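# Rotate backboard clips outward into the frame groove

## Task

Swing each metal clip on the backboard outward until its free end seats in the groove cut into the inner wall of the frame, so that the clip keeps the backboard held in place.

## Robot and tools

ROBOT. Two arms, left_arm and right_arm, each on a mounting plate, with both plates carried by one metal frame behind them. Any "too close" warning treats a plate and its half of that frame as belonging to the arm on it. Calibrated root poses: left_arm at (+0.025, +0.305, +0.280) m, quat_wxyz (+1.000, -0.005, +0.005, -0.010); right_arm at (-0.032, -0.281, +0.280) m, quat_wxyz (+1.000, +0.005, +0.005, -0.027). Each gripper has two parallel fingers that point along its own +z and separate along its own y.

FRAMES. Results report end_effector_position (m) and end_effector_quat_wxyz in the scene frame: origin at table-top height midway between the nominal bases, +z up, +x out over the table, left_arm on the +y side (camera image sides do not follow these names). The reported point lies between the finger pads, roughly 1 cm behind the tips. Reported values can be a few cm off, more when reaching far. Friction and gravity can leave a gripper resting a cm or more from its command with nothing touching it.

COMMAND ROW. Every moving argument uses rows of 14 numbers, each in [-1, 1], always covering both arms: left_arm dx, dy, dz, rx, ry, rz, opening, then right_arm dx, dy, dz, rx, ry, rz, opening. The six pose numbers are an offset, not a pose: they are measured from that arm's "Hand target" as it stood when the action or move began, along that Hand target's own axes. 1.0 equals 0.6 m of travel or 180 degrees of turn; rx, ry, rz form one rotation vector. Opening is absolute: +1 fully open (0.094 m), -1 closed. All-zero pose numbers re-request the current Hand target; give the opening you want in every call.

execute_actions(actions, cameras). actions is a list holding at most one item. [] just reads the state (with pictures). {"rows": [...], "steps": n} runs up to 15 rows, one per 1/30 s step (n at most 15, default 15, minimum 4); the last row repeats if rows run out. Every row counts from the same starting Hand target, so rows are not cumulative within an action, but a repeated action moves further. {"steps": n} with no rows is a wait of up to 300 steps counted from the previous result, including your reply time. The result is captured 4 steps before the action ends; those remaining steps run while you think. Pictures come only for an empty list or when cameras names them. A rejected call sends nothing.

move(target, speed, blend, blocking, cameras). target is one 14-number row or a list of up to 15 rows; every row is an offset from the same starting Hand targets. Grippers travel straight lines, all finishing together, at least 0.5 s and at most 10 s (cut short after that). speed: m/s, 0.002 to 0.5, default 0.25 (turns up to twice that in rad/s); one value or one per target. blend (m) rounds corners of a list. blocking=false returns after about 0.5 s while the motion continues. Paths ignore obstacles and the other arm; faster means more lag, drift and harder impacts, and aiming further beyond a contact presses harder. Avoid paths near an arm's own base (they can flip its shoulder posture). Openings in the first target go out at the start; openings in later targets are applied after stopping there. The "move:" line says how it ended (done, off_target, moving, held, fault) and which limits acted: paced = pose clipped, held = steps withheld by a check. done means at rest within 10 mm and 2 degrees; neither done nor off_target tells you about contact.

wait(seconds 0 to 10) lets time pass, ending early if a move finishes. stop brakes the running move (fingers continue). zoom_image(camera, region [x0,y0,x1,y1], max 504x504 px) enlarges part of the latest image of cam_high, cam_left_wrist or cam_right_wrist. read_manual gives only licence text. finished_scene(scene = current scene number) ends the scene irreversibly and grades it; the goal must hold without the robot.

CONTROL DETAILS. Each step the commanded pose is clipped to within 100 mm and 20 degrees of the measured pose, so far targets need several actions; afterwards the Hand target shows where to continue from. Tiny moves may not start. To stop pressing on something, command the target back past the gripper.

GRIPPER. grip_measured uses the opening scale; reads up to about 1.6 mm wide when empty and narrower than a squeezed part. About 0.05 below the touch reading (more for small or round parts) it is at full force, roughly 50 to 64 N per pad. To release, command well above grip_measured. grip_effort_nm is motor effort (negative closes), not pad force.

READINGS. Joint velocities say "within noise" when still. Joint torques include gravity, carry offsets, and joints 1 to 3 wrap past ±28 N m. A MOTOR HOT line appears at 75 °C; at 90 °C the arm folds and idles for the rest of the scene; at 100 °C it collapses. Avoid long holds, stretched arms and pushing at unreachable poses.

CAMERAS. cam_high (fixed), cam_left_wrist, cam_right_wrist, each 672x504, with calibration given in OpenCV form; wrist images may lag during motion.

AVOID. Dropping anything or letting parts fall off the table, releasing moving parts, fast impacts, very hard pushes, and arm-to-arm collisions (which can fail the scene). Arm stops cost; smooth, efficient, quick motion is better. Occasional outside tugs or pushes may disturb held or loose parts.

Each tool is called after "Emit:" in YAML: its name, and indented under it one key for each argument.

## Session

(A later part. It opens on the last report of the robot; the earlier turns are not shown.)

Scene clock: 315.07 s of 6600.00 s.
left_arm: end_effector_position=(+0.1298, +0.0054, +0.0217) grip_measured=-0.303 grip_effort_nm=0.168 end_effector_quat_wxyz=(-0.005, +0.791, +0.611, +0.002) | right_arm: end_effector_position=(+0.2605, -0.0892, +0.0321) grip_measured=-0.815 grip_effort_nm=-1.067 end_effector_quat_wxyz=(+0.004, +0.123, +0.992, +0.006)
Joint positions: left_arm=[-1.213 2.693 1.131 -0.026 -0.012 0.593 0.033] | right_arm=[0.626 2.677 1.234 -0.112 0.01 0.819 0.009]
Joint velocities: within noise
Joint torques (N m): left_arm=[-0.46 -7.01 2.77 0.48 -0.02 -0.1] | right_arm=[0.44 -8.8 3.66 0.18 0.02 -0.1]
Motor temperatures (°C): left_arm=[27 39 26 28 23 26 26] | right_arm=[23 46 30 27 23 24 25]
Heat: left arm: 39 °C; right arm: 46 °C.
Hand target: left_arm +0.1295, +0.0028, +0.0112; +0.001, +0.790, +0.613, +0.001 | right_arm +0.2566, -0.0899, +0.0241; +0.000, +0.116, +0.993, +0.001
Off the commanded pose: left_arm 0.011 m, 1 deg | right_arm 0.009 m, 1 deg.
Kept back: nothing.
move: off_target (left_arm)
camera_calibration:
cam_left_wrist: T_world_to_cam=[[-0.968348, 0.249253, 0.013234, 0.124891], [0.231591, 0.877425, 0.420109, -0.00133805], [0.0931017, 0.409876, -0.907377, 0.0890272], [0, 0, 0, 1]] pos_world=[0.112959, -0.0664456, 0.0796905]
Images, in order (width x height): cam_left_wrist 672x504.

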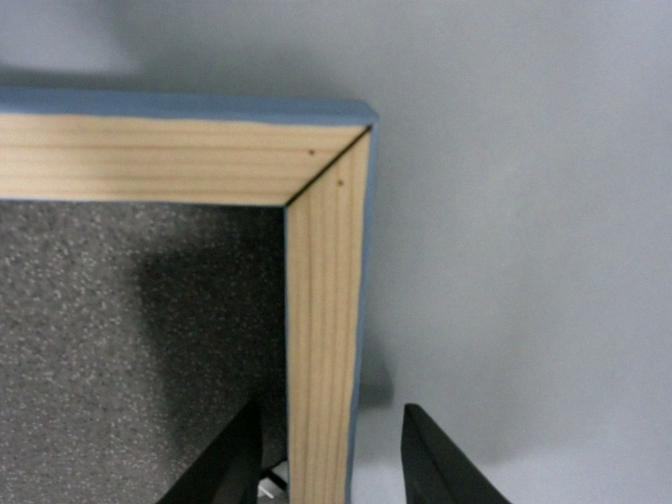

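Emit:
move:
  target:
    - [0,0.002,-0.01,0,0,0,-0.5,0,0,0,0,0,0,-0.9]
    - [0,0.002,0.012,0,0,0,-0.6,0,0,0,0,0,0,-0.9]
    - [0.02,0.002,0.012,0,0,0,-0.6,0,0,0,0,0,0,-0.9]
  speed: 0.04
  cameras: ["cam_left_wrist"]

Emit:
zoom_image:
  camera: "cam_left_wrist"
  region: [200, 370, 440, 504]

Scene clock: 317.90 s of 6600.00 s.
left_arm: end_effector_position=(+0.1351, +0.0050, +0.0206) grip_measured=-0.596 grip_effort_nm=-0.178 end_effector_quat_wxyz=(+0.002, +0.790, +0.613, +0.006) | right_arm: end_effector_position=(+0.2605, -0.0892, +0.0321) grip_measured=-0.815 grip_effort_nm=-1.067 end_effector_quat_wxyz=(+0.004, +0.123, +0.992, +0.006)
Joint positions: left_arm=[-1.205 2.697 1.131 -0.011 -0.026 0.598 0.019] | right_arm=[0.626 2.677 1.234 -0.112 0.01 0.819 0.009]
Joint velocities: within noise
Joint torques (N m): left_arm=[0.81 -5.91 0.7 0.75 0.11 0.06] | right_arm=[0.42 -8.92 3.74 0.12 0.05 -0.1]
Motor temperatures (°C): left_arm=[27 38 26 28 23 26 26] | right_arm=[23 46 30 27 23 24 25]
Heat: left arm: 38 °C; right arm: 46 °C.
Hand target: left_arm +0.1336, +0.0143, +0.0040; +0.000, +0.790, +0.613, +0.001 | right_arm +0.2566, -0.0899, +0.0241; +0.000, +0.116, +0.993, +0.001
Off the commanded pose: left_arm 0.019 m, 1 deg | right_arm 0.009 m, 1 deg.
Kept back: nothing.
move: off_target (left_arm); target 2's new opening was sent with left_arm's hand 0.017 m and 1 deg from that target
camera_calibration:
cam_left_wrist: T_world_to_cam=[[-0.969101, 0.246637, -0.00366605, 0.130623], [0.222464, 0.880345, 0.418929, -0.0005177], [0.106551, 0.405169, -0.908012, 0.0858291], [0, 0, 0, 1]] pos_world=[0.117557, -0.0665361, 0.0786295]
Images, in order (width x height): cam_left_wrist 672x504.

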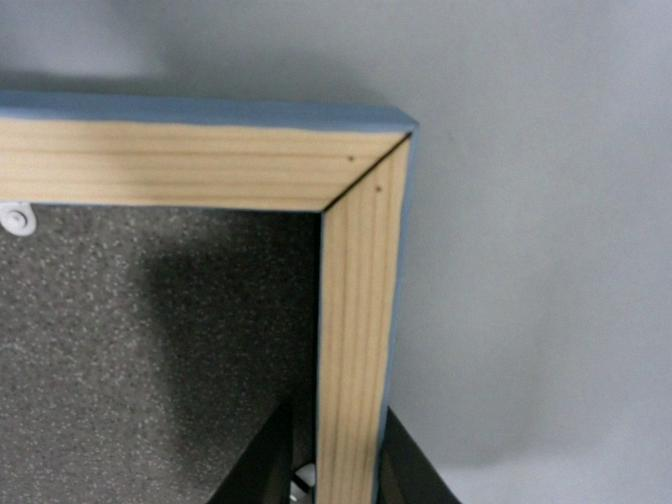

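Scaled by 2.100 from the camera's 672x504 image, which has a finer 960x720 frame.

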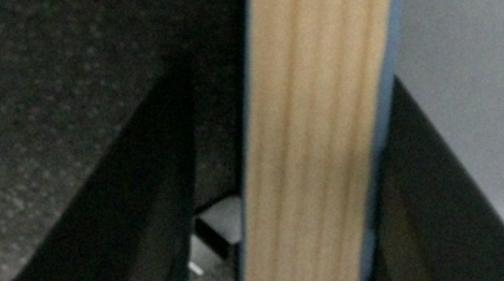

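Emit:
move:
  target:
    - [0.015,0.0,0.0,0,0,0,-0.64,0,0,0,0,0,0,-0.9]
  speed: 0.04
  cameras: ["cam_left_wrist"]

Emit:
zoom_image:
  camera: "cam_left_wrist"
  region: [200, 370, 440, 504]

Emit:
move:
  target:
    - [0.015,0.0,0.0,0,0,0,-0.64,0,0,0,0,0,0,-0.9]
  speed: 0.04
  cameras: ["cam_left_wrist"]

Emit:
zoom_image:
  camera: "cam_left_wrist"
  region: [200, 370, 440, 504]

Scene clock: 318.83 s of 6600.00 s.
left_arm: end_effector_position=(+0.1350, +0.0059, +0.0205) grip_measured=-0.636 grip_effort_nm=-0.222 end_effector_quat_wxyz=(+0.011, +0.793, +0.609, -0.006) | right_arm: end_effector_position=(+0.2605, -0.0892, +0.0321) grip_measured=-0.815 grip_effort_nm=-1.067 end_effector_quat_wxyz=(+0.004, +0.123, +0.992, +0.006)
Joint positions: left_arm=[-1.194 2.691 1.1 0.039 -0.008 0.617 0.017] | right_arm=[0.626 2.677 1.234 -0.112 0.01 0.819 0.009]
Joint velocities: within noise
Joint torques (N m): left_arm=[1.24 -5.83 0.44 0.6 -0.09 0.02] | right_arm=[0.51 -8.87 3.84 0.15 0.02 -0.1]
Motor temperatures (°C): left_arm=[27 38 26 28 23 26 26] | right_arm=[23 46 30 27 23 24 25]
Heat: left arm: 38 °C; right arm: 46 °C.
Hand target: left_arm +0.1359, +0.0229, +0.0040; +0.001, +0.790, +0.613, +0.001 | right_arm +0.2566, -0.0899, +0.0241; +0.000, +0.116, +0.993, +0.001
Off the commanded pose: left_arm 0.024 m, 1 deg | right_arm 0.009 m, 1 deg.
Kept back: nothing.
move: off_target (left_arm)
camera_calibration:
cam_left_wrist: T_world_to_cam=[[-0.967047, 0.254581, -0.00302796, 0.129967], [0.233146, 0.890279, 0.39121, -0.00216008], [0.10229, 0.377613, -0.920296, 0.0864254], [0, 0, 0, 1]] pos_world=[0.117347, -0.0637994, 0.0807756]
Images, in order (width x height): cam_left_wrist 672x504.

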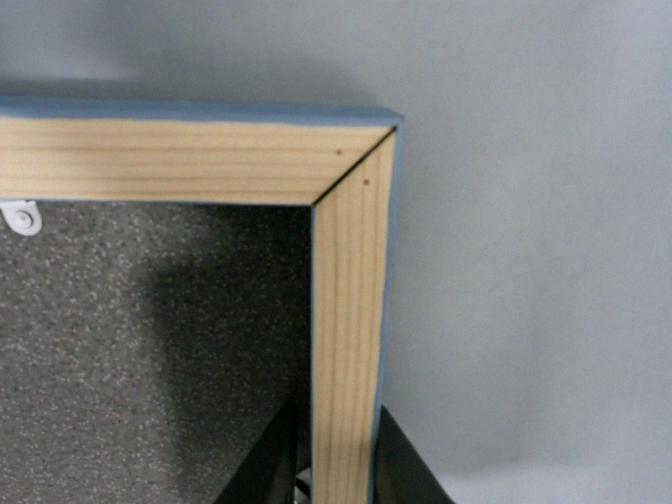

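Scaled by 2.100 from the camera's 672x504 image, which has a finer 960x720 frame.

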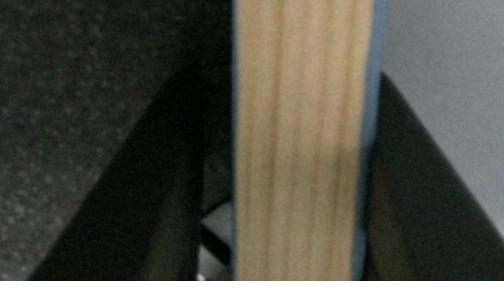

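Scene clock: 319.53 s of 6600.00 s.
left_arm: end_effector_position=(+0.1351, +0.0065, +0.0205) grip_measured=-0.636 grip_effort_nm=-0.208 end_effector_quat_wxyz=(+0.020, +0.794, +0.607, -0.020) | right_arm: end_effector_position=(+0.2605, -0.0892, +0.0321) grip_measured=-0.815 grip_effort_nm=-1.067 end_effector_quat_wxyz=(+0.004, +0.123, +0.992, +0.006)
Joint positions: left_arm=[-1.181 2.686 1.07 0.09 0.014 0.635 0.017] | right_arm=[0.626 2.677 1.234 -0.112 0.01 0.819 0.009]
Joint velocities: within noise
Joint torques (N m): left_arm=[1.51 -5.75 0.2 0.42 -0.3 0.02] | right_arm=[0.53 -8.87 3.84 0.17 0.06 -0.08]
Motor temperatures (°C): left_arm=[27 38 26 28 23 26 26] | right_arm=[23 46 30 27 23 24 25]
Heat: left arm: 38 °C; right arm: 46 °C.
Hand target: left_arm +0.1380, +0.0317, +0.0040; +0.000, +0.790, +0.613, +0.001 | right_arm +0.2566, -0.0899, +0.0241; +0.000, +0.116, +0.993, +0.001
Off the commanded pose: left_arm 0.030 m, 3 deg | right_arm 0.009 m, 1 deg.
Kept back: nothing.
move: off_target (left_arm)
camera_calibration:
cam_left_wrist: T_world_to_cam=[[-0.965673, 0.259758, -0.00116172, 0.129668], [0.241871, 0.900789, 0.360664, -0.0032959], [0.0947317, 0.348002, -0.932695, 0.0876304], [0, 0, 0, 1]] pos_world=[0.117712, -0.0612089, 0.0830718]
Images, in order (width x height): cam_left_wrist 672x504.

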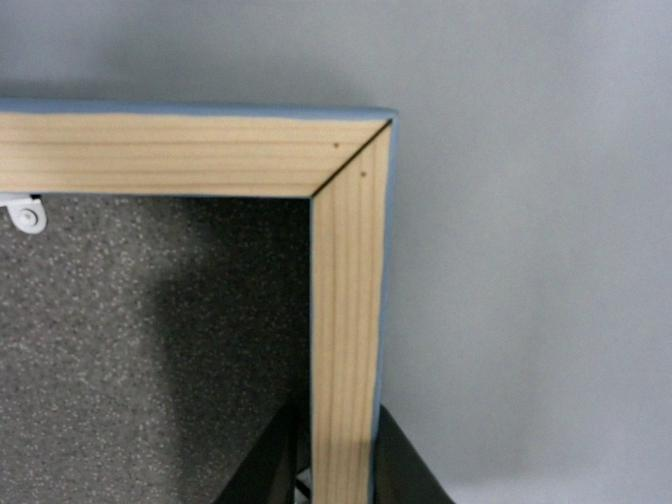

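Scaled by 2.100 from the camera's 672x504 image, which has a finer 960x720 frame.

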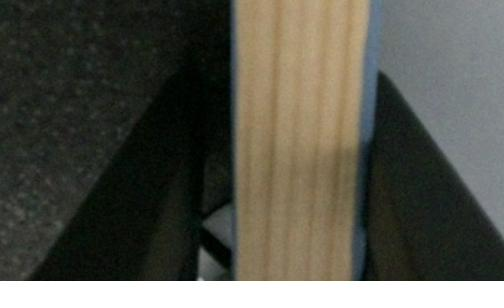

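Emit:
move:
  target:
    - [0.02,0.0,-0.01,0,0,0,-0.66,0,0,0,0,0,0,-0.9]
  speed: 0.04
  cameras: ["cam_left_wrist"]

Emit:
zoom_image:
  camera: "cam_left_wrist"
  region: [200, 370, 440, 504]

Emit:
move:
  target:
    - [0.015,0.0,0.0,0,0,0,-0.66,0,0,0,0,0,0,-0.9]
  speed: 0.04
  cameras: ["cam_left_wrist"]

Emit:
zoom_image:
  camera: "cam_left_wrist"
  region: [200, 370, 440, 504]

Scene clock: 320.50 s of 6600.00 s.
left_arm: end_effector_position=(+0.1348, +0.0077, +0.0208) grip_measured=-0.656 grip_effort_nm=-0.198 end_effector_quat_wxyz=(+0.035, +0.796, +0.604, -0.039) | right_arm: end_effector_position=(+0.2605, -0.0892, +0.0321) grip_measured=-0.815 grip_effort_nm=-1.067 end_effector_quat_wxyz=(+0.004, +0.123, +0.992, +0.006)
Joint positions: left_arm=[-1.163 2.681 1.024 0.168 0.045 0.659 0.016] | right_arm=[0.626 2.677 1.234 -0.112 0.01 0.819 0.009]
Joint velocities: within noise
Joint torques (N m): left_arm=[1.95 -7.51 -0.28 -0.01 -0.63 0.03] | right_arm=[0.59 -8.87 3.7 0.17 0.07 -0.11]
Motor temperatures (°C): left_arm=[27 38 26 28 23 26 26] | right_arm=[23 46 30 27 23 24 25]
Heat: left arm: 38 °C; right arm: 46 °C.
Hand target: left_arm +0.1410, +0.0434, +0.0100; +0.000, +0.790, +0.613, +0.001 | right_arm +0.2566, -0.0899, +0.0241; +0.000, +0.116, +0.993, +0.001
Off the commanded pose: left_arm 0.038 m, 6 deg | right_arm 0.009 m, 1 deg.
Kept back: nothing.
move: off_target (left_arm)
camera_calibration:
cam_left_wrist: T_world_to_cam=[[-0.963756, 0.266785, -0.000649713, 0.128751], [0.253017, 0.914785, 0.314881, -0.00514928], [0.0845999, 0.303304, -0.949131, 0.0895723], [0, 0, 0, 1]] pos_world=[0.117809, -0.0568059, 0.0867209]
Images, in order (width x height): cam_left_wrist 672x504.

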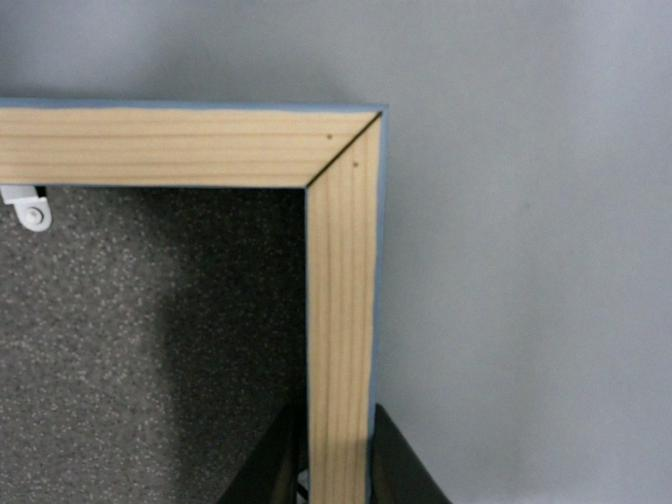

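Scaled by 2.100 from the camera's 672x504 image, which has a finer 960x720 frame.

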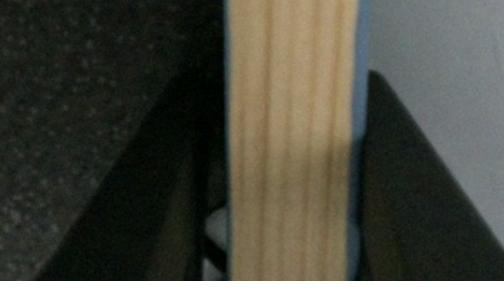

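Scene clock: 321.23 s of 6600.00 s.
left_arm: end_effector_position=(+0.1369, +0.0109, +0.0208) grip_measured=-0.656 grip_effort_nm=-0.164 end_effector_quat_wxyz=(+0.043, +0.797, +0.601, -0.048) | right_arm: end_effector_position=(+0.2616, -0.0883, +0.0321) grip_measured=-0.815 grip_effort_nm=-1.067 end_effector_quat_wxyz=(+0.006, +0.124, +0.992, +0.008)
Joint positions: left_arm=[-1.144 2.679 0.995 0.214 0.06 0.682 0.016] | right_arm=[0.626 2.677 1.234 -0.106 0.009 0.822 0.009]
Joint velocities: within noise
Joint torques (N m): left_arm=[1.95 -7.62 -0.72 -0.13 -0.77 -0.02] | right_arm=[0.51 -8.87 3.77 0.12 0.06 -0.11]
Motor temperatures (°C): left_arm=[27 38 25 28 23 26 26] | right_arm=[23 46 30 27 23 24 25]
Heat: left arm: 38 °C; right arm: 46 °C.
Hand target: left_arm +0.1433, +0.0519, +0.0100; +0.001, +0.790, +0.613, +0.001 | right_arm +0.2566, -0.0899, +0.0241; +0.000, +0.116, +0.993, +0.001
Off the commanded pose: left_arm 0.043 m, 8 deg | right_arm 0.010 m, 1 deg.
Kept back: nothing.
move: off_target (left_arm)
camera_calibration:
cam_left_wrist: T_world_to_cam=[[-0.962257, 0.272121, -0.00338319, 0.129717], [0.259253, 0.920393, 0.292684, -0.00905572], [0.0827595, 0.28076, -0.956203, 0.089082], [0, 0, 0, 1]] pos_world=[0.119796, -0.0519745, 0.0882698]
Images, in order (width x height): cam_left_wrist 672x504.

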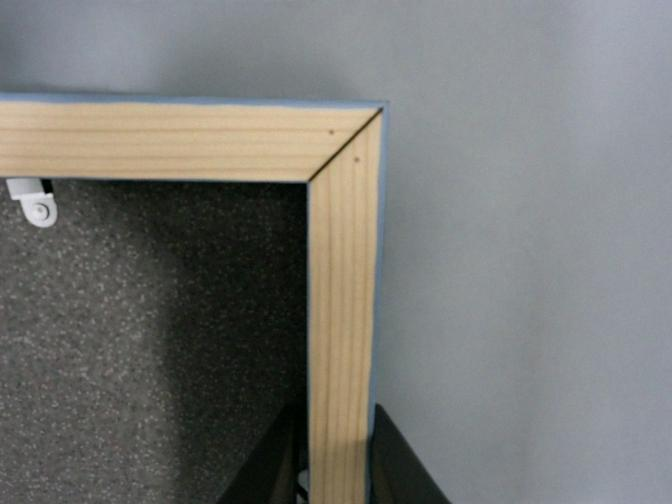

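Scaled by 2.100 from the camera's 672x504 image, which has a finer 960x720 frame.

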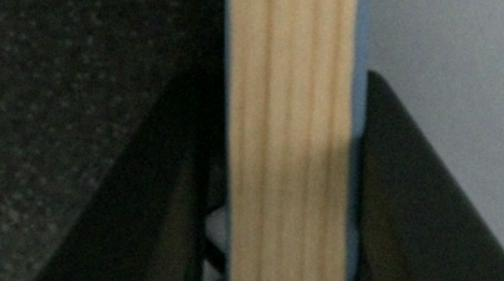

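Emit:
move:
  target:
    - [-0.055,0,-0.01,0,0,0,-0.5,0,0,0,0,0,0,-0.9]
    - [-0.055,0,-0.12,0,0,0,-0.3,0,0,0,0,0,0,-0.9]
    - [0.02,0.1,-0.17,0,0,0,-0.3,0,0,0,0,0,0,-0.9]
  speed: 0.1
  cameras: ["cam_left_wrist","cam_right_wrist"]

Scene clock: 325.90 s of 6600.00 s.
left_arm: end_effector_position=(+0.1366, +0.0187, +0.0767) grip_measured=-0.303 grip_effort_nm=0.164 end_effector_quat_wxyz=(+0.001, +0.791, +0.612, -0.002) | right_arm: end_effector_position=(+0.2616, -0.0883, +0.0321) grip_measured=-0.815 grip_effort_nm=-1.067 end_effector_quat_wxyz=(+0.006, +0.125, +0.992, +0.008)
Joint positions: left_arm=[-1.178 2.47 0.982 -0.085 -0.01 0.627 0.033] | right_arm=[0.626 2.677 1.234 -0.106 0.009 0.822 0.009]
Joint velocities: within noise
Joint torques (N m): left_arm=[-0.14 -9.57 1.87 0.22 0 -0.05] | right_arm=[0.46 -9.02 3.7 0.11 0.07 -0.18]
Motor temperatures (°C): left_arm=[27 38 25 28 23 26 26] | right_arm=[23 46 30 27 23 24 26]
Heat: left arm: 38 °C; right arm: 46 °C.
Hand target: left_arm +0.1366, +0.0186, +0.0767; +0.001, +0.791, +0.612, -0.002 (not the last commanded pose) | right_arm +0.2565, -0.0900, +0.0243; +0.000, +0.116, +0.993, +0.001
Off the commanded pose: left_arm 0.082 m, 0 deg | right_arm 0.010 m, 1 deg.
Kept back: nothing.
move: held (left_arm; a check stopped the path); path passed 2 of 3 targets; limits=held
pose unreachable (left arm): on one or more control steps of this call this arm could not follow its commanded pose, so it was not sent that pose on those steps. It may still have moved: this result reports where it is.
cause: moving toward the commanded pose would bring a part of the arm too close to another arm (this arm's wrist (the part past joint 4) and the right arm's wrist (the part past joint 4), at the place that arm is still heading or pushing toward).
camera_calibration:
cam_left_wrist: T_world_to_cam=[[-0.968611, 0.24848, 0.00712187, 0.128047], [0.229683, 0.883646, 0.407941, -0.0365675], [0.0950721, 0.396772, -0.91298, 0.13323], [0, 0, 0, 1]] pos_world=[0.11976, -0.0523661, 0.135641]
cam_right_wrist: T_world_to_cam=[[-0.242775, -0.969842, -0.0216034, -0.0204027], [-0.877811, 0.210148, 0.430449, 0.271317], [-0.412927, 0.123466, -0.902356, 0.233381], [0, 0, 0, 1]] pos_world=[0.329581, -0.105619, 0.0933636]
Images, in order (width x height): cam_left_wrist 672x504, cam_right_wrist 672x504.

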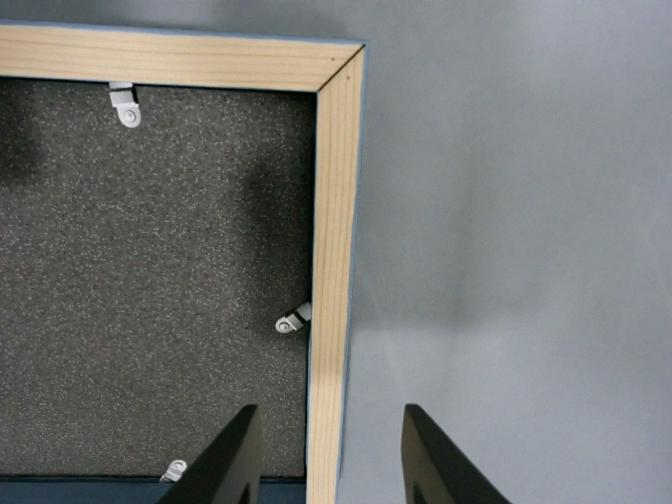

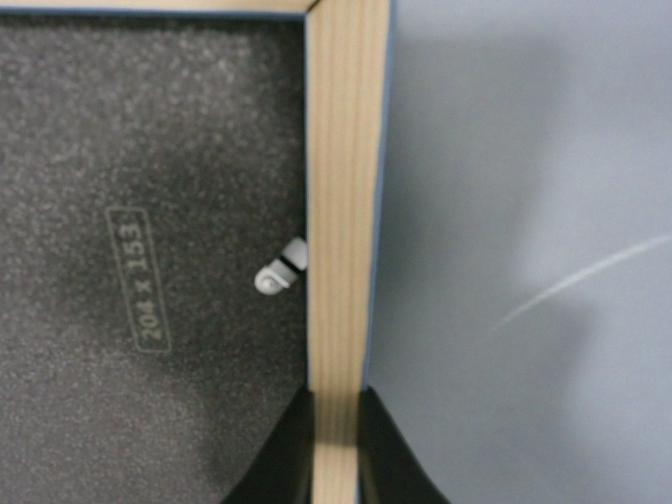

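Emit:
move:
  target:
    - [0,0,0,0,0,0,-0.3,0,0,0,0,0,0,-0.3]
    - [0,0,0,0,0,0,-0.3,0,0,-0.12,0,0,0,-0.3]
    - [0,0,0,0,0,0,-0.3,0,-0.28,-0.3,0,0,0,-0.3]
  speed: 0.2
  blend: [0,0.03,0]
  cameras: []

Emit:
move:
  target: [0.07,0.11,-0.07,0,0,0,-0.3,0,0,0,0,0,0,-0.3]
  speed: 0.15
  cameras: ["cam_left_wrist"]

Scene clock: 328.90 s of 6600.00 s.
left_arm: end_effector_position=(+0.1366, +0.0187, +0.0767) grip_measured=-0.303 grip_effort_nm=0.168 end_effector_quat_wxyz=(+0.001, +0.791, +0.612, -0.002) | right_arm: end_effector_position=(+0.2242, -0.2518, +0.2023) grip_measured=-0.301 grip_effort_nm=0.051 end_effector_quat_wxyz=(+0.006, +0.118, +0.993, +0.003)
Joint positions: left_arm=[-1.178 2.47 0.982 -0.085 -0.01 0.627 0.033] | right_arm=[0.166 1.868 0.725 -0.407 0.009 0.35 0.033]
Joint velocities: within noise
Joint torques (N m): left_arm=[-0.14 -9.57 1.88 0.22 -0.01 -0.05] | right_arm=[-0.17 -8.17 3.22 0 0.05 -0.08]
Motor temperatures (°C): left_arm=[27 39 25 28 23 26 26] | right_arm=[23 46 30 27 23 24 25]
Heat: left arm: 39 °C; right arm: 46 °C.
Hand target: left_arm +0.1366, +0.0186, +0.0767; +0.001, +0.791, +0.612, -0.002 | right_arm +0.2177, -0.2537, +0.2041; +0.000, +0.116, +0.993, +0.001
Off the commanded pose: left_arm 0.000 m, 0 deg | right_arm 0.007 m, 1 deg.
Kept back: nothing.
move: done
No camera images: "cameras" was empty.

Scene clock: 330.07 s of 6600.00 s.
left_arm: end_effector_position=(+0.2064, +0.0513, +0.1098) grip_measured=-0.303 grip_effort_nm=0.168 end_effector_quat_wxyz=(-0.009, +0.787, +0.617, +0.000) | right_arm: end_effector_position=(+0.2237, -0.2519, +0.2023) grip_measured=-0.301 grip_effort_nm=0.042 end_effector_quat_wxyz=(+0.005, +0.117, +0.993, +0.003)
Joint positions: left_arm=[-0.931 2.359 0.998 -0.232 -0.013 0.861 0.033] | right_arm=[0.166 1.868 0.725 -0.409 0.009 0.348 0.033]
Joint velocities: within noise
Joint torques (N m): left_arm=[-0.38 -11.75 3.55 0.07 0.02 0.04] | right_arm=[-0.14 -8.08 3.14 -0.01 0.03 -0.07]
Motor temperatures (°C): left_arm=[27 39 25 28 23 26 26] | right_arm=[23 46 30 27 23 24 25]
Heat: left arm: 39 °C; right arm: 46 °C.
Hand target: left_arm +0.2112, +0.0430, +0.1185; +0.001, +0.791, +0.612, -0.002 | right_arm +0.2176, -0.2537, +0.2041; +0.000, +0.116, +0.993, +0.001
Off the commanded pose: left_arm 0.013 m, 1 deg | right_arm 0.007 m, 1 deg.
Kept back: nothing.
move: off_target (left_arm)
camera_calibration:
cam_left_wrist: T_world_to_cam=[[-0.971528, 0.23591, 0.0218817, 0.18694], [0.222859, 0.878603, 0.422363, -0.0948511], [0.0804145, 0.415215, -0.906162, 0.145138], [0, 0, 0, 1]] pos_world=[0.191085, -0.021028, 0.16749]
Images, in order (width x height): cam_left_wrist 672x504.

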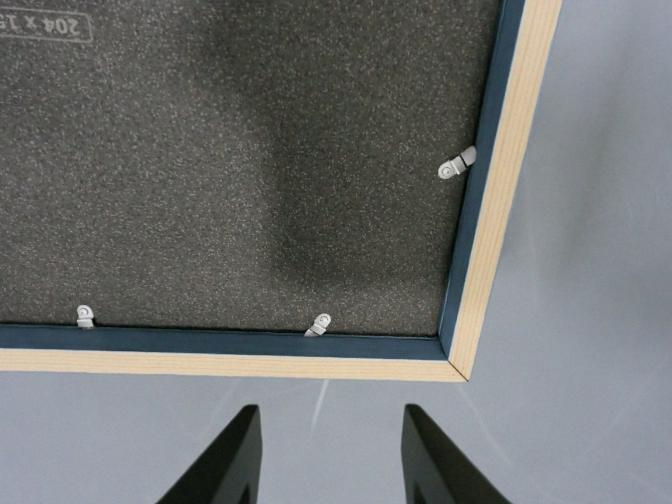

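Emit:
move:
  target: [0.045,-0.0463,0.0725,0,0.0556,0,0.45,0,0,0,0,0,0,-0.3]
  speed: 0.12
  cameras: ["cam_left_wrist"]

Scene clock: 331.80 s of 6600.00 s.
left_arm: end_effector_position=(+0.1883, +0.0800, +0.0777) grip_measured=+0.447 grip_effort_nm=0.164 end_effector_quat_wxyz=(-0.059, +0.790, +0.607, +0.064) | right_arm: end_effector_position=(+0.2237, -0.2519, +0.2023) grip_measured=-0.301 grip_effort_nm=0.046 end_effector_quat_wxyz=(+0.005, +0.117, +0.993, +0.003)
Joint positions: left_arm=[-0.997 2.48 0.998 -0.224 -0.128 0.805 0.068] | right_arm=[0.166 1.868 0.725 -0.409 0.009 0.348 0.033]
Joint velocities: within noise
Joint torques (N m): left_arm=[-0.58 -8.38 2.58 0.12 -0.12 -0.12] | right_arm=[-0.29 -8.12 3.17 -0.03 0.01 -0.08]
Motor temperatures (°C): left_arm=[27 39 25 28 23 26 26] | right_arm=[23 46 30 27 23 24 25]
Heat: left arm: 39 °C; right arm: 46 °C.
Hand target: left_arm +0.1910, +0.0758, +0.0749; -0.052, +0.788, +0.610, +0.067 | right_arm +0.2176, -0.2537, +0.2041; +0.000, +0.116, +0.993, +0.001
Off the commanded pose: left_arm 0.006 m, 1 deg | right_arm 0.007 m, 1 deg.
Kept back: nothing.
move: done
camera_calibration:
cam_left_wrist: T_world_to_cam=[[-0.967578, 0.25159, 0.0222602, 0.161171], [0.220141, 0.79685, 0.562644, -0.10635], [0.123818, 0.549302, -0.826399, 0.0805793], [0, 0, 0, 1]] pos_world=[0.16938, -0.0000663643, 0.12284]
Images, in order (width x height): cam_left_wrist 672x504.

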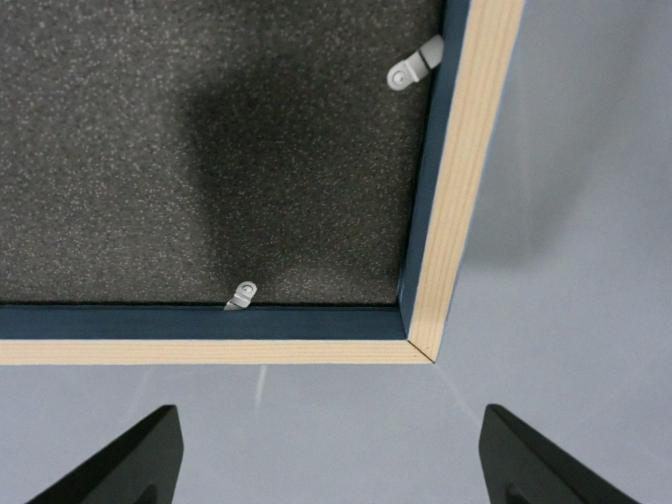

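Emit:
move:
  target: [-0.0057,0.0043,0.0498,0,0,0,0.45,0,0,0,0,0,0,-0.3]
  speed: 0.06
  cameras: ["cam_left_wrist"]

Scene clock: 333.03 s of 6600.00 s.
left_arm: end_effector_position=(+0.1897, +0.0782, +0.0487) grip_measured=+0.447 grip_effort_nm=0.168 end_effector_quat_wxyz=(-0.057, +0.789, +0.608, +0.065) | right_arm: end_effector_position=(+0.2236, -0.2519, +0.2023) grip_measured=-0.301 grip_effort_nm=0.046 end_effector_quat_wxyz=(+0.005, +0.117, +0.993, +0.003)
Joint positions: left_arm=[-0.997 2.591 1.045 -0.155 -0.132 0.803 0.068] | right_arm=[0.166 1.868 0.725 -0.409 0.009 0.348 0.033]
Joint velocities: within noise
Joint torques (N m): left_arm=[0.39 -8.39 2.26 0.11 -0.14 -0.03] | right_arm=[-0.09 -7.95 3.14 -0.01 0.01 -0.07]
Motor temperatures (°C): left_arm=[27 39 25 28 23 26 26] | right_arm=[23 46 30 27 23 24 25]
Heat: left arm: 39 °C; right arm: 46 °C.
Hand target: left_arm +0.1939, +0.0769, +0.0449; -0.052, +0.788, +0.610, +0.067 | right_arm +0.2176, -0.2537, +0.2041; +0.000, +0.116, +0.993, +0.001
Off the commanded pose: left_arm 0.006 m, 1 deg | right_arm 0.006 m, 1 deg.
Kept back: nothing.
move: done
camera_calibration:
cam_left_wrist: T_world_to_cam=[[-0.967861, 0.250951, 0.0164125, 0.164069], [0.216426, 0.797913, 0.562579, -0.0882453], [0.128084, 0.54805, -0.82658, 0.0566577], [0, 0, 0, 1]] pos_world=[0.170637, -0.00181244, 0.0937844]
Images, in order (width x height): cam_left_wrist 672x504.

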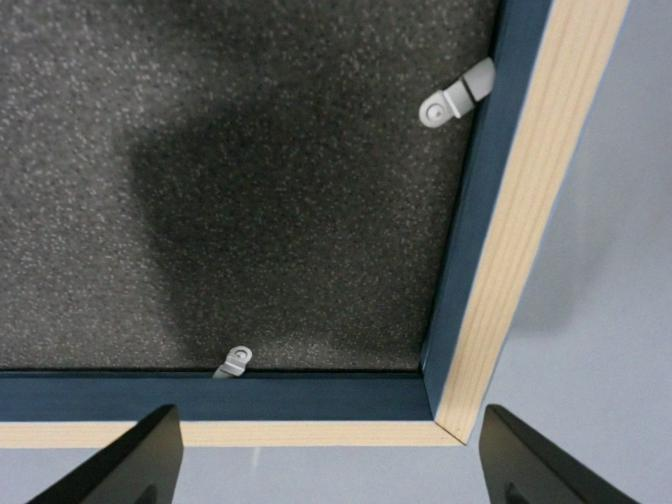

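Emit:
zoom_image:
  camera: "cam_left_wrist"
  region: [400, 30, 560, 150]

Emit:
zoom_image:
  camera: "cam_left_wrist"
  region: [180, 330, 300, 420]

Scaled by 3.150 from the camera's 672x504 image, which has a finer 960x720 frame.

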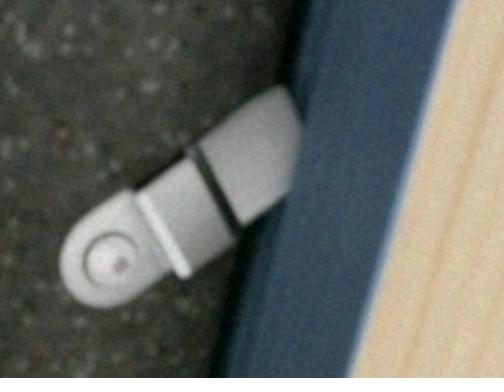

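Scaled by 4.200 from the camera's 672x504 image, which has a finer 960x720 frame.

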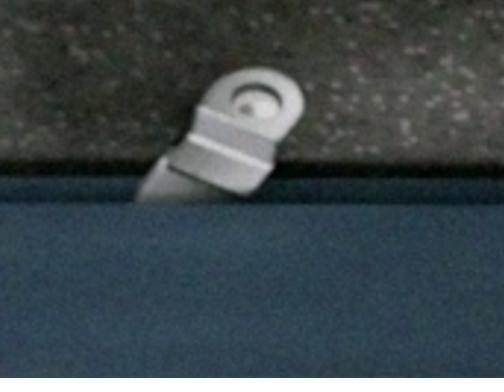

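Emit:
move:
  target: [-0.0096,0.002,0.0473,0,0,0,0.45,0,0,0,0,0,0,-0.3]
  speed: 0.05
  cameras: ["cam_left_wrist"]

Emit:
zoom_image:
  camera: "cam_left_wrist"
  region: [140, 350, 340, 504]

Scene clock: 334.43 s of 6600.00 s.
left_arm: end_effector_position=(+0.1900, +0.0777, +0.0353) grip_measured=+0.447 grip_effort_nm=0.159 end_effector_quat_wxyz=(-0.070, +0.790, +0.605, +0.066) | right_arm: end_effector_position=(+0.2236, -0.2519, +0.2023) grip_measured=-0.301 grip_effort_nm=0.042 end_effector_quat_wxyz=(+0.005, +0.117, +0.993, +0.003)
Joint positions: left_arm=[-0.996 2.653 1.102 -0.177 -0.131 0.808 0.068] | right_arm=[0.166 1.868 0.725 -0.409 0.009 0.348 0.033]
Joint velocities: within noise
Joint torques (N m): left_arm=[0.43 -4.81 2.13 0.74 -0.15 -0.06] | right_arm=[-0.27 -8.14 3.17 0 0.06 -0.08]
Motor temperatures (°C): left_arm=[27 39 25 28 23 26 26] | right_arm=[23 45 30 27 23 24 25]
Heat: left arm: 39 °C; right arm: 45 °C.
Hand target: left_arm +0.1949, +0.0757, +0.0159; -0.052, +0.788, +0.610, +0.067 | right_arm +0.2176, -0.2537, +0.2041; +0.000, +0.116, +0.993, +0.001
Off the commanded pose: left_arm 0.020 m, 2 deg | right_arm 0.007 m, 1 deg.
Kept back: nothing.
move: off_target (left_arm)
camera_calibration:
cam_left_wrist: T_world_to_cam=[[-0.966541, 0.253902, 0.0364898, 0.163487], [0.227832, 0.784391, 0.576908, -0.0820277], [0.117856, 0.565919, -0.815994, 0.0460576], [0, 0, 0, 1]] pos_world=[0.171277, -0.00323257, 0.0789395]
Images, in order (width x height): cam_left_wrist 672x504.

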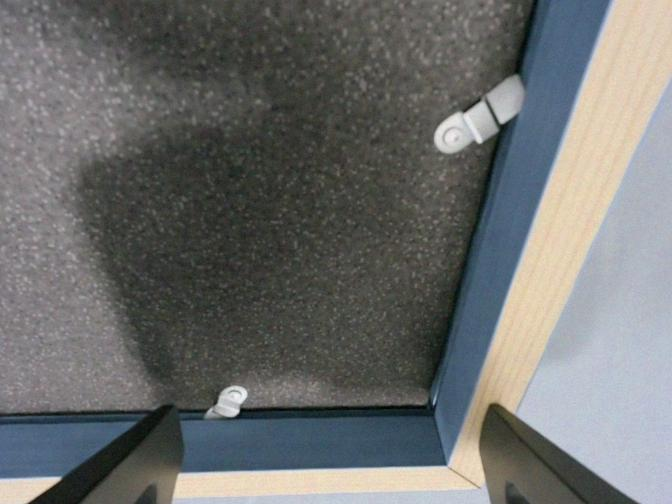

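Scaled by 2.520 from the camera's 672x504 image, which has a finer 960x720 frame.

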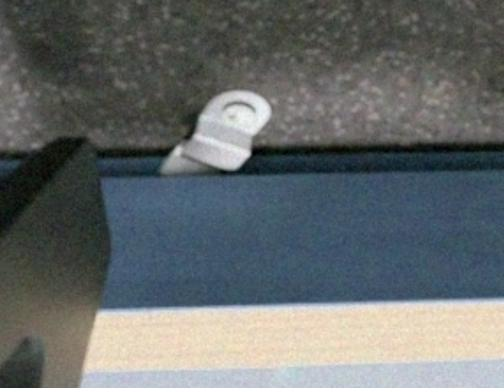

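Emit:
move:
  target:
    - [0.0087,0,-0.0493,0,0,0,0.65,0,0,0,0,0,0,-0.3]
    - [0.0087,-0.0083,-0.0493,0,0,0,0.65,0,0,0,0,0,0,-0.3]
    - [0,-0.0083,-0.01,0,0,0,0.65,0,0,0,0,0,0,-0.3]
  speed: 0.06
  cameras: ["cam_left_wrist"]

Emit:
zoom_image:
  camera: "cam_left_wrist"
  region: [100, 330, 300, 484]

Scene clock: 335.97 s of 6600.00 s.
left_arm: end_effector_position=(+0.1895, +0.0813, +0.0350) grip_measured=+0.647 grip_effort_nm=0.159 end_effector_quat_wxyz=(-0.065, +0.789, +0.607, +0.070) | right_arm: end_effector_position=(+0.2236, -0.2519, +0.2023) grip_measured=-0.301 grip_effort_nm=0.046 end_effector_quat_wxyz=(+0.005, +0.117, +0.993, +0.003)
Joint positions: left_arm=[-0.995 2.648 1.078 -0.149 -0.138 0.804 0.077] | right_arm=[0.166 1.868 0.725 -0.409 0.009 0.348 0.033]
Joint velocities: within noise
Joint torques (N m): left_arm=[-0.68 -6.16 2.25 0.51 -0.05 -0.13] | right_arm=[-0.23 -8.01 3.07 0.03 0.02 -0.1]
Motor temperatures (°C): left_arm=[27 39 25 28 23 26 26] | right_arm=[23 45 30 27 23 24 25]
Heat: left arm: 39 °C; right arm: 45 °C.
Hand target: left_arm +0.1898, +0.0760, +0.0218; -0.052, +0.788, +0.610, +0.067 | right_arm +0.2176, -0.2537, +0.2041; +0.000, +0.116, +0.993, +0.001
Off the commanded pose: left_arm 0.014 m, 2 deg | right_arm 0.007 m, 1 deg.
Kept back: nothing.
move: off_target (left_arm)
camera_calibration:
cam_left_wrist: T_world_to_cam=[[-0.967684, 0.250942, 0.0248238, 0.162951], [0.218904, 0.787088, 0.576692, -0.0830842], [0.125178, 0.56349, -0.816584, 0.0426014], [0, 0, 0, 1]] pos_world=[0.17054, 0.00049789, 0.0786566]
Images, in order (width x height): cam_left_wrist 672x504.

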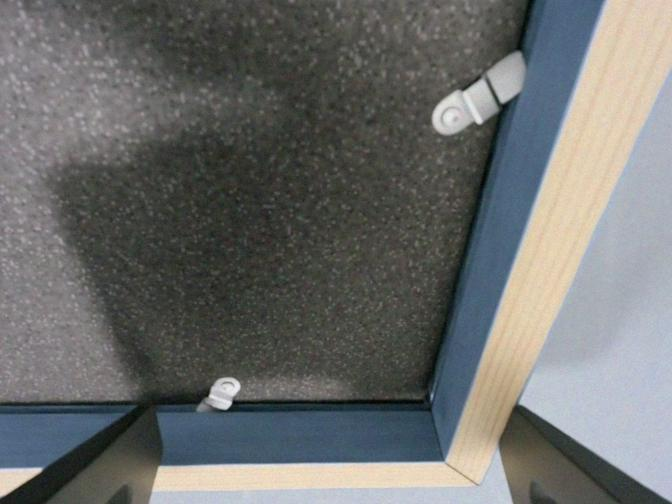

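Scaled by 2.520 from the camera's 672x504 image, which has a finer 960x720 frame.

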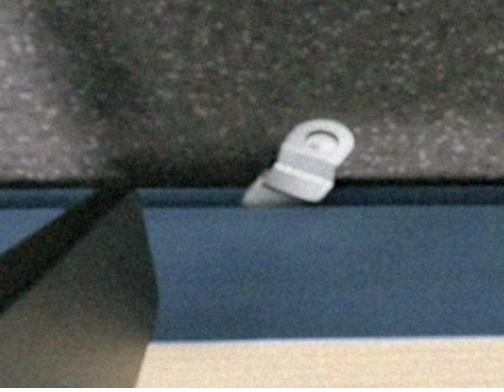

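Emit:
move:
  target:
    - [0.0087,0,-0.045,0,0,0,0.65,0,0,0,0,0,0,-0.3]
    - [0.0087,-0.012,-0.045,0,0,0,0.65,0,0,0,0,0,0,-0.3]
  speed: 0.06
  cameras: ["cam_left_wrist"]

Scene clock: 337.83 s of 6600.00 s.
left_arm: end_effector_position=(+0.1804, +0.0863, +0.0437) grip_measured=+0.647 grip_effort_nm=0.159 end_effector_quat_wxyz=(-0.067, +0.790, +0.605, +0.071) | right_arm: end_effector_position=(+0.2236, -0.2519, +0.2023) grip_measured=-0.301 grip_effort_nm=0.037 end_effector_quat_wxyz=(+0.005, +0.117, +0.993, +0.003)
Joint positions: left_arm=[-1.015 2.608 1.027 -0.143 -0.138 0.787 0.077] | right_arm=[0.166 1.868 0.725 -0.409 0.009 0.348 0.033]
Joint velocities: within noise
Joint torques (N m): left_arm=[-0.39 -11.88 0.64 0.09 -0.03 -0.13] | right_arm=[-0.29 -8.17 3.23 0.04 0.05 -0.07]
Motor temperatures (°C): left_arm=[27 38 25 28 23 26 26] | right_arm=[23 45 30 27 23 24 25]
Heat: left arm: 38 °C; right arm: 45 °C.
Hand target: left_arm +0.1831, +0.0783, +0.0494; -0.052, +0.788, +0.610, +0.067 | right_arm +0.2176, -0.2537, +0.2041; +0.000, +0.116, +0.993, +0.001
Off the commanded pose: left_arm 0.010 m, 2 deg | right_arm 0.007 m, 1 deg.
Kept back: nothing.
move: done
camera_calibration:
cam_left_wrist: T_world_to_cam=[[-0.966916, 0.25379, 0.0257618, 0.15228], [0.221189, 0.783806, 0.580279, -0.0903401], [0.127077, 0.566779, -0.81401, 0.0473018], [0, 0, 0, 1]] pos_world=[0.161213, 0.00535233, 0.0870035]
Images, in order (width x height): cam_left_wrist 672x504.

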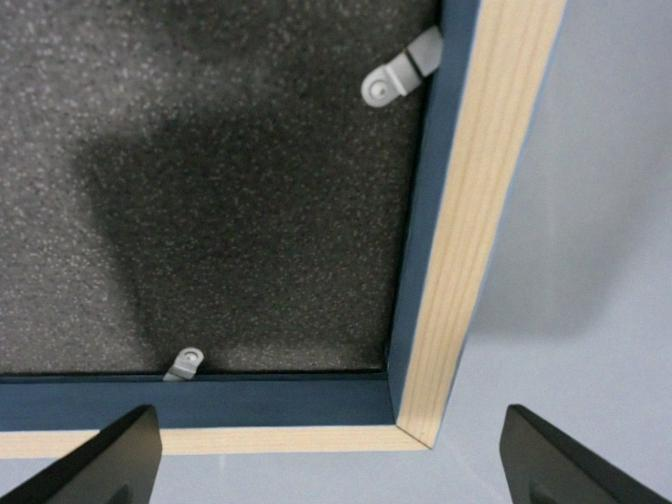

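Emit:
move:
  target: [-0.0058,0.017,0,0,0,0,0.9,0,0,0,0,0,0,-0.3]
  speed: 0.06
  cameras: ["cam_left_wrist"]

Scene clock: 339.07 s of 6600.00 s.
left_arm: end_effector_position=(+0.1885, +0.0763, +0.0446) grip_measured=+0.897 grip_effort_nm=0.168 end_effector_quat_wxyz=(-0.055, +0.787, +0.610, +0.069) | right_arm: end_effector_position=(+0.2236, -0.2519, +0.2023) grip_measured=-0.301 grip_effort_nm=0.042 end_effector_quat_wxyz=(+0.005, +0.117, +0.993, +0.003)
Joint positions: left_arm=[-1.008 2.608 1.055 -0.147 -0.138 0.786 0.089] | right_arm=[0.166 1.868 0.725 -0.409 0.009 0.348 0.033]
Joint velocities: within noise
Joint torques (N m): left_arm=[0.23 -11.02 1.98 -0.08 -0.05 0.02] | right_arm=[-0.21 -7.95 3.17 0 0.06 -0.06]
Motor temperatures (°C): left_arm=[27 38 25 28 23 26 26] | right_arm=[23 45 30 27 23 24 25]
Heat: left arm: 38 °C; right arm: 45 °C.
Hand target: left_arm +0.1921, +0.0723, +0.0488; -0.052, +0.788, +0.610, +0.067 | right_arm +0.2176, -0.2537, +0.2041; +0.000, +0.116, +0.993, +0.001
Off the commanded pose: left_arm 0.007 m, 0 deg | right_arm 0.007 m, 1 deg.
Kept back: nothing.
move: done
camera_calibration:
cam_left_wrist: T_world_to_cam=[[-0.969315, 0.245686, 0.00818591, 0.164521], [0.207039, 0.797978, 0.566008, -0.0825445], [0.132528, 0.550335, -0.824359, 0.0533461], [0, 0, 0, 1]] pos_world=[0.169492, -0.00391, 0.0893504]
Images, in order (width x height): cam_left_wrist 672x504.

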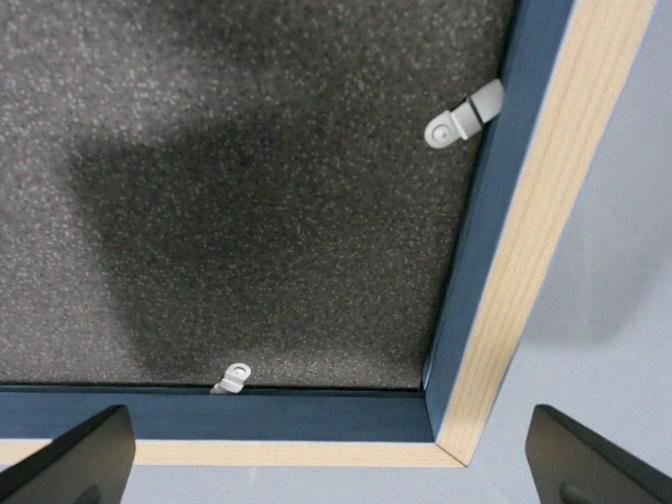

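Emit:
move:
  target: [-0.0093,0,0.0525,0,0,0,0.9,0,0,0,0,0,0,-0.3]
  speed: 0.06
  cameras: ["cam_left_wrist"]

Emit:
zoom_image:
  camera: "cam_left_wrist"
  region: [100, 350, 300, 504]

Scene clock: 340.13 s of 6600.00 s.
left_arm: end_effector_position=(+0.1898, +0.0745, +0.0232) grip_measured=+0.897 grip_effort_nm=0.164 end_effector_quat_wxyz=(-0.057, +0.787, +0.610, +0.071) | right_arm: end_effector_position=(+0.2236, -0.2519, +0.2023) grip_measured=-0.301 grip_effort_nm=0.046 end_effector_quat_wxyz=(+0.005, +0.117, +0.993, +0.003)
Joint positions: left_arm=[-1.008 2.693 1.11 -0.122 -0.14 0.786 0.089] | right_arm=[0.166 1.868 0.725 -0.409 0.009 0.348 0.033]
Joint velocities: within noise
Joint torques (N m): left_arm=[0.42 -7.99 2.03 0.19 -0.02 0.03] | right_arm=[-0.25 -8.2 3.08 0.02 0.01 -0.08]
Motor temperatures (°C): left_arm=[27 38 25 28 23 26 26] | right_arm=[23 45 30 27 23 24 25]
Heat: left arm: 38 °C; right arm: 45 °C.
Hand target: left_arm +0.1920, +0.0723, +0.0168; -0.052, +0.788, +0.610, +0.067 | right_arm +0.2176, -0.2537, +0.2041; +0.000, +0.116, +0.993, +0.001
Off the commanded pose: left_arm 0.007 m, 1 deg | right_arm 0.007 m, 1 deg.
Kept back: nothing.
move: done
camera_calibration:
cam_left_wrist: T_world_to_cam=[[-0.969221, 0.245985, 0.0101141, 0.166238], [0.207674, 0.794828, 0.570193, -0.0692465], [0.13222, 0.554744, -0.821448, 0.0362079], [0, 0, 0, 1]] pos_world=[0.170714, -0.00593901, 0.0675455]
Images, in order (width x height): cam_left_wrist 672x504.

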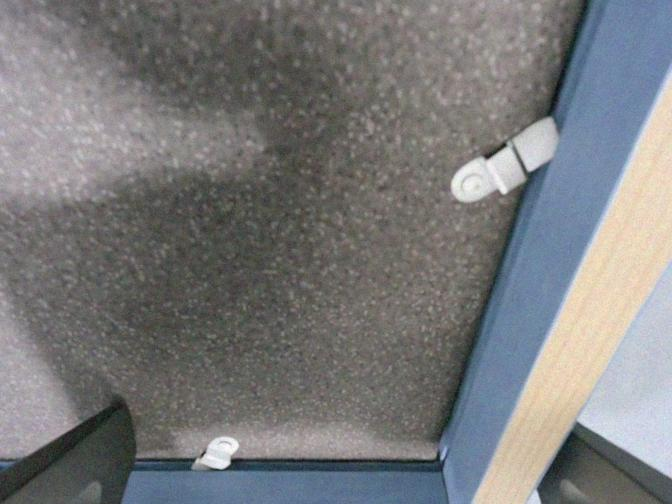

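Scaled by 2.520 from the camera's 672x504 image, which has a finer 960x720 frame.

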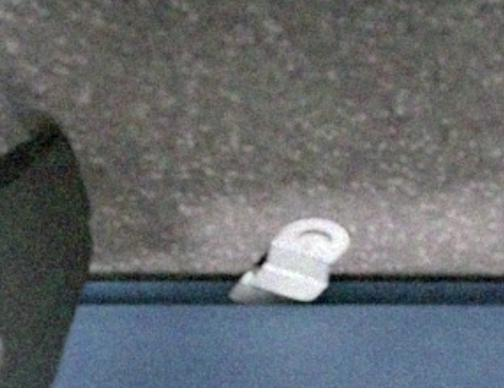

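Emit:
move:
  target:
    - [0.01,0,-0.01,0,0,0,0.7,0,0,0,0,0,0,-0.3]
    - [0.012,0,0.003,0,0,0,0.7,0,0,0,0,0,0,-0.3]
  speed: 0.06
  cameras: ["cam_left_wrist"]

Emit:
zoom_image:
  camera: "cam_left_wrist"
  region: [100, 350, 300, 504]

Scene clock: 341.77 s of 6600.00 s.
left_arm: end_effector_position=(+0.1903, +0.0754, +0.0228) grip_measured=+0.703 grip_effort_nm=-0.125 end_effector_quat_wxyz=(-0.056, +0.790, +0.607, +0.068) | right_arm: end_effector_position=(+0.2236, -0.2519, +0.2023) grip_measured=-0.301 grip_effort_nm=0.042 end_effector_quat_wxyz=(+0.005, +0.117, +0.993, +0.003)
Joint positions: left_arm=[-1.002 2.693 1.105 -0.113 -0.137 0.798 0.08] | right_arm=[0.166 1.868 0.725 -0.409 0.009 0.348 0.033]
Joint velocities: within noise
Joint torques (N m): left_arm=[1.22 -8.2 0.83 0.32 -0.09 0.07] | right_arm=[-0.28 -8.08 3.18 -0.04 0.05 -0.06]
Motor temperatures (°C): left_arm=[27 38 25 28 23 26 26] | right_arm=[23 45 29 27 23 24 25]
Heat: left arm: 38 °C; right arm: 45 °C.
Hand target: left_arm +0.1938, +0.0794, +0.0163; -0.052, +0.788, +0.610, +0.067 | right_arm +0.2176, -0.2537, +0.2041; +0.000, +0.116, +0.993, +0.001
Off the commanded pose: left_arm 0.008 m, 1 deg | right_arm 0.007 m, 1 deg.
Kept back: nothing.
move: done
camera_calibration:
cam_left_wrist: T_world_to_cam=[[-0.967648, 0.252018, 0.0120123, 0.16573], [0.214356, 0.796065, 0.565979, -0.0710785], [0.133074, 0.550244, -0.824332, 0.0355619], [0, 0, 0, 1]] pos_world=[0.170872, -0.0047514, 0.067553]
Images, in order (width x height): cam_left_wrist 672x504.

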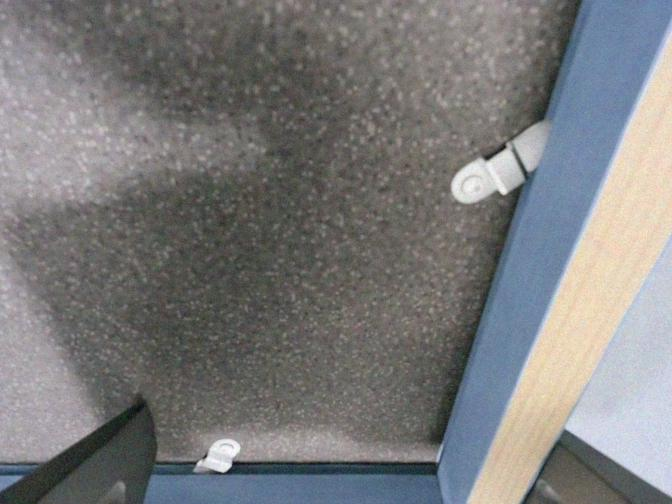

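Scaled by 2.520 from the camera's 672x504 image, which has a finer 960x720 frame.

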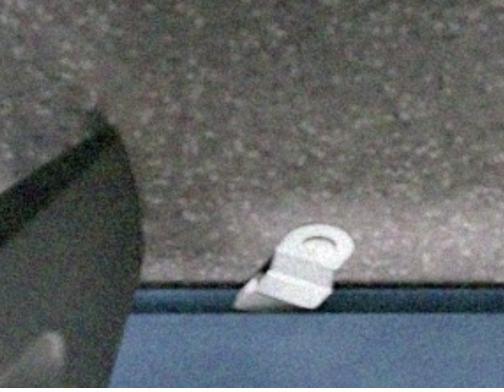

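Emit:
move:
  target:
    - [0.0,0,-0.015,0,0,0,0.7,0,0,0,0,0,0,-0.3]
    - [0.008,0,-0.015,0,0.0178,0,0.7,0,0,0,0,0,0,-0.3]
    - [0.010,0,0.003,0,0.0178,0,0.7,0,0,0,0,0,0,-0.3]
  speed: 0.06
  cameras: ["cam_left_wrist"]

Emit:
zoom_image:
  camera: "cam_left_wrist"
  region: [100, 350, 300, 504]

Scene clock: 343.07 s of 6600.00 s.
left_arm: end_effector_position=(+0.1927, +0.0825, +0.0231) grip_measured=+0.703 grip_effort_nm=-0.120 end_effector_quat_wxyz=(-0.068, +0.789, +0.604, +0.085) | right_arm: end_effector_position=(+0.2236, -0.2519, +0.2023) grip_measured=-0.301 grip_effort_nm=0.046 end_effector_quat_wxyz=(+0.005, +0.117, +0.993, +0.003)
Joint positions: left_arm=[-1.002 2.7 1.115 -0.144 -0.169 0.799 0.08] | right_arm=[0.166 1.868 0.725 -0.409 0.009 0.348 0.033]
Joint velocities: within noise
Joint torques (N m): left_arm=[0.5 -7.35 2.25 0.08 -0.18 -0.05] | right_arm=[-0.14 -8.1 3.15 -0.02 0.03 -0.03]
Motor temperatures (°C): left_arm=[27 38 25 28 23 26 26] | right_arm=[23 45 29 27 23 24 25]
Heat: left arm: 38 °C; right arm: 45 °C.
Hand target: left_arm +0.1954, +0.0855, +0.0155; -0.069, +0.786, +0.608, +0.089 | right_arm +0.2176, -0.2537, +0.2041; +0.000, +0.116, +0.993, +0.001
Off the commanded pose: left_arm 0.009 m, 1 deg | right_arm 0.007 m, 1 deg.
Kept back: nothing.
move: done
camera_calibration:
cam_left_wrist: T_world_to_cam=[[-0.966666, 0.255853, 0.00985775, 0.165848], [0.210482, 0.772146, 0.599573, -0.0754856], [0.145791, 0.581662, -0.800259, 0.025975], [0, 0, 0, 1]] pos_world=[0.172421, 0.000744559, 0.064411]
Images, in order (width x height): cam_left_wrist 672x504.

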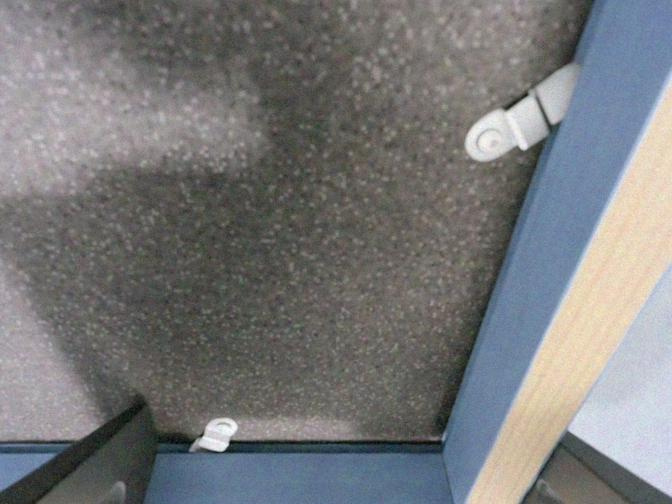

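Scaled by 2.520 from the camera's 672x504 image, which has a finer 960x720 frame.

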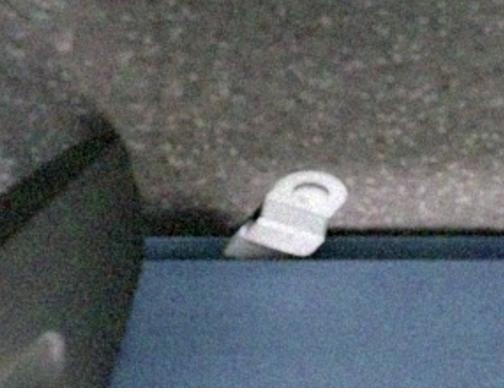

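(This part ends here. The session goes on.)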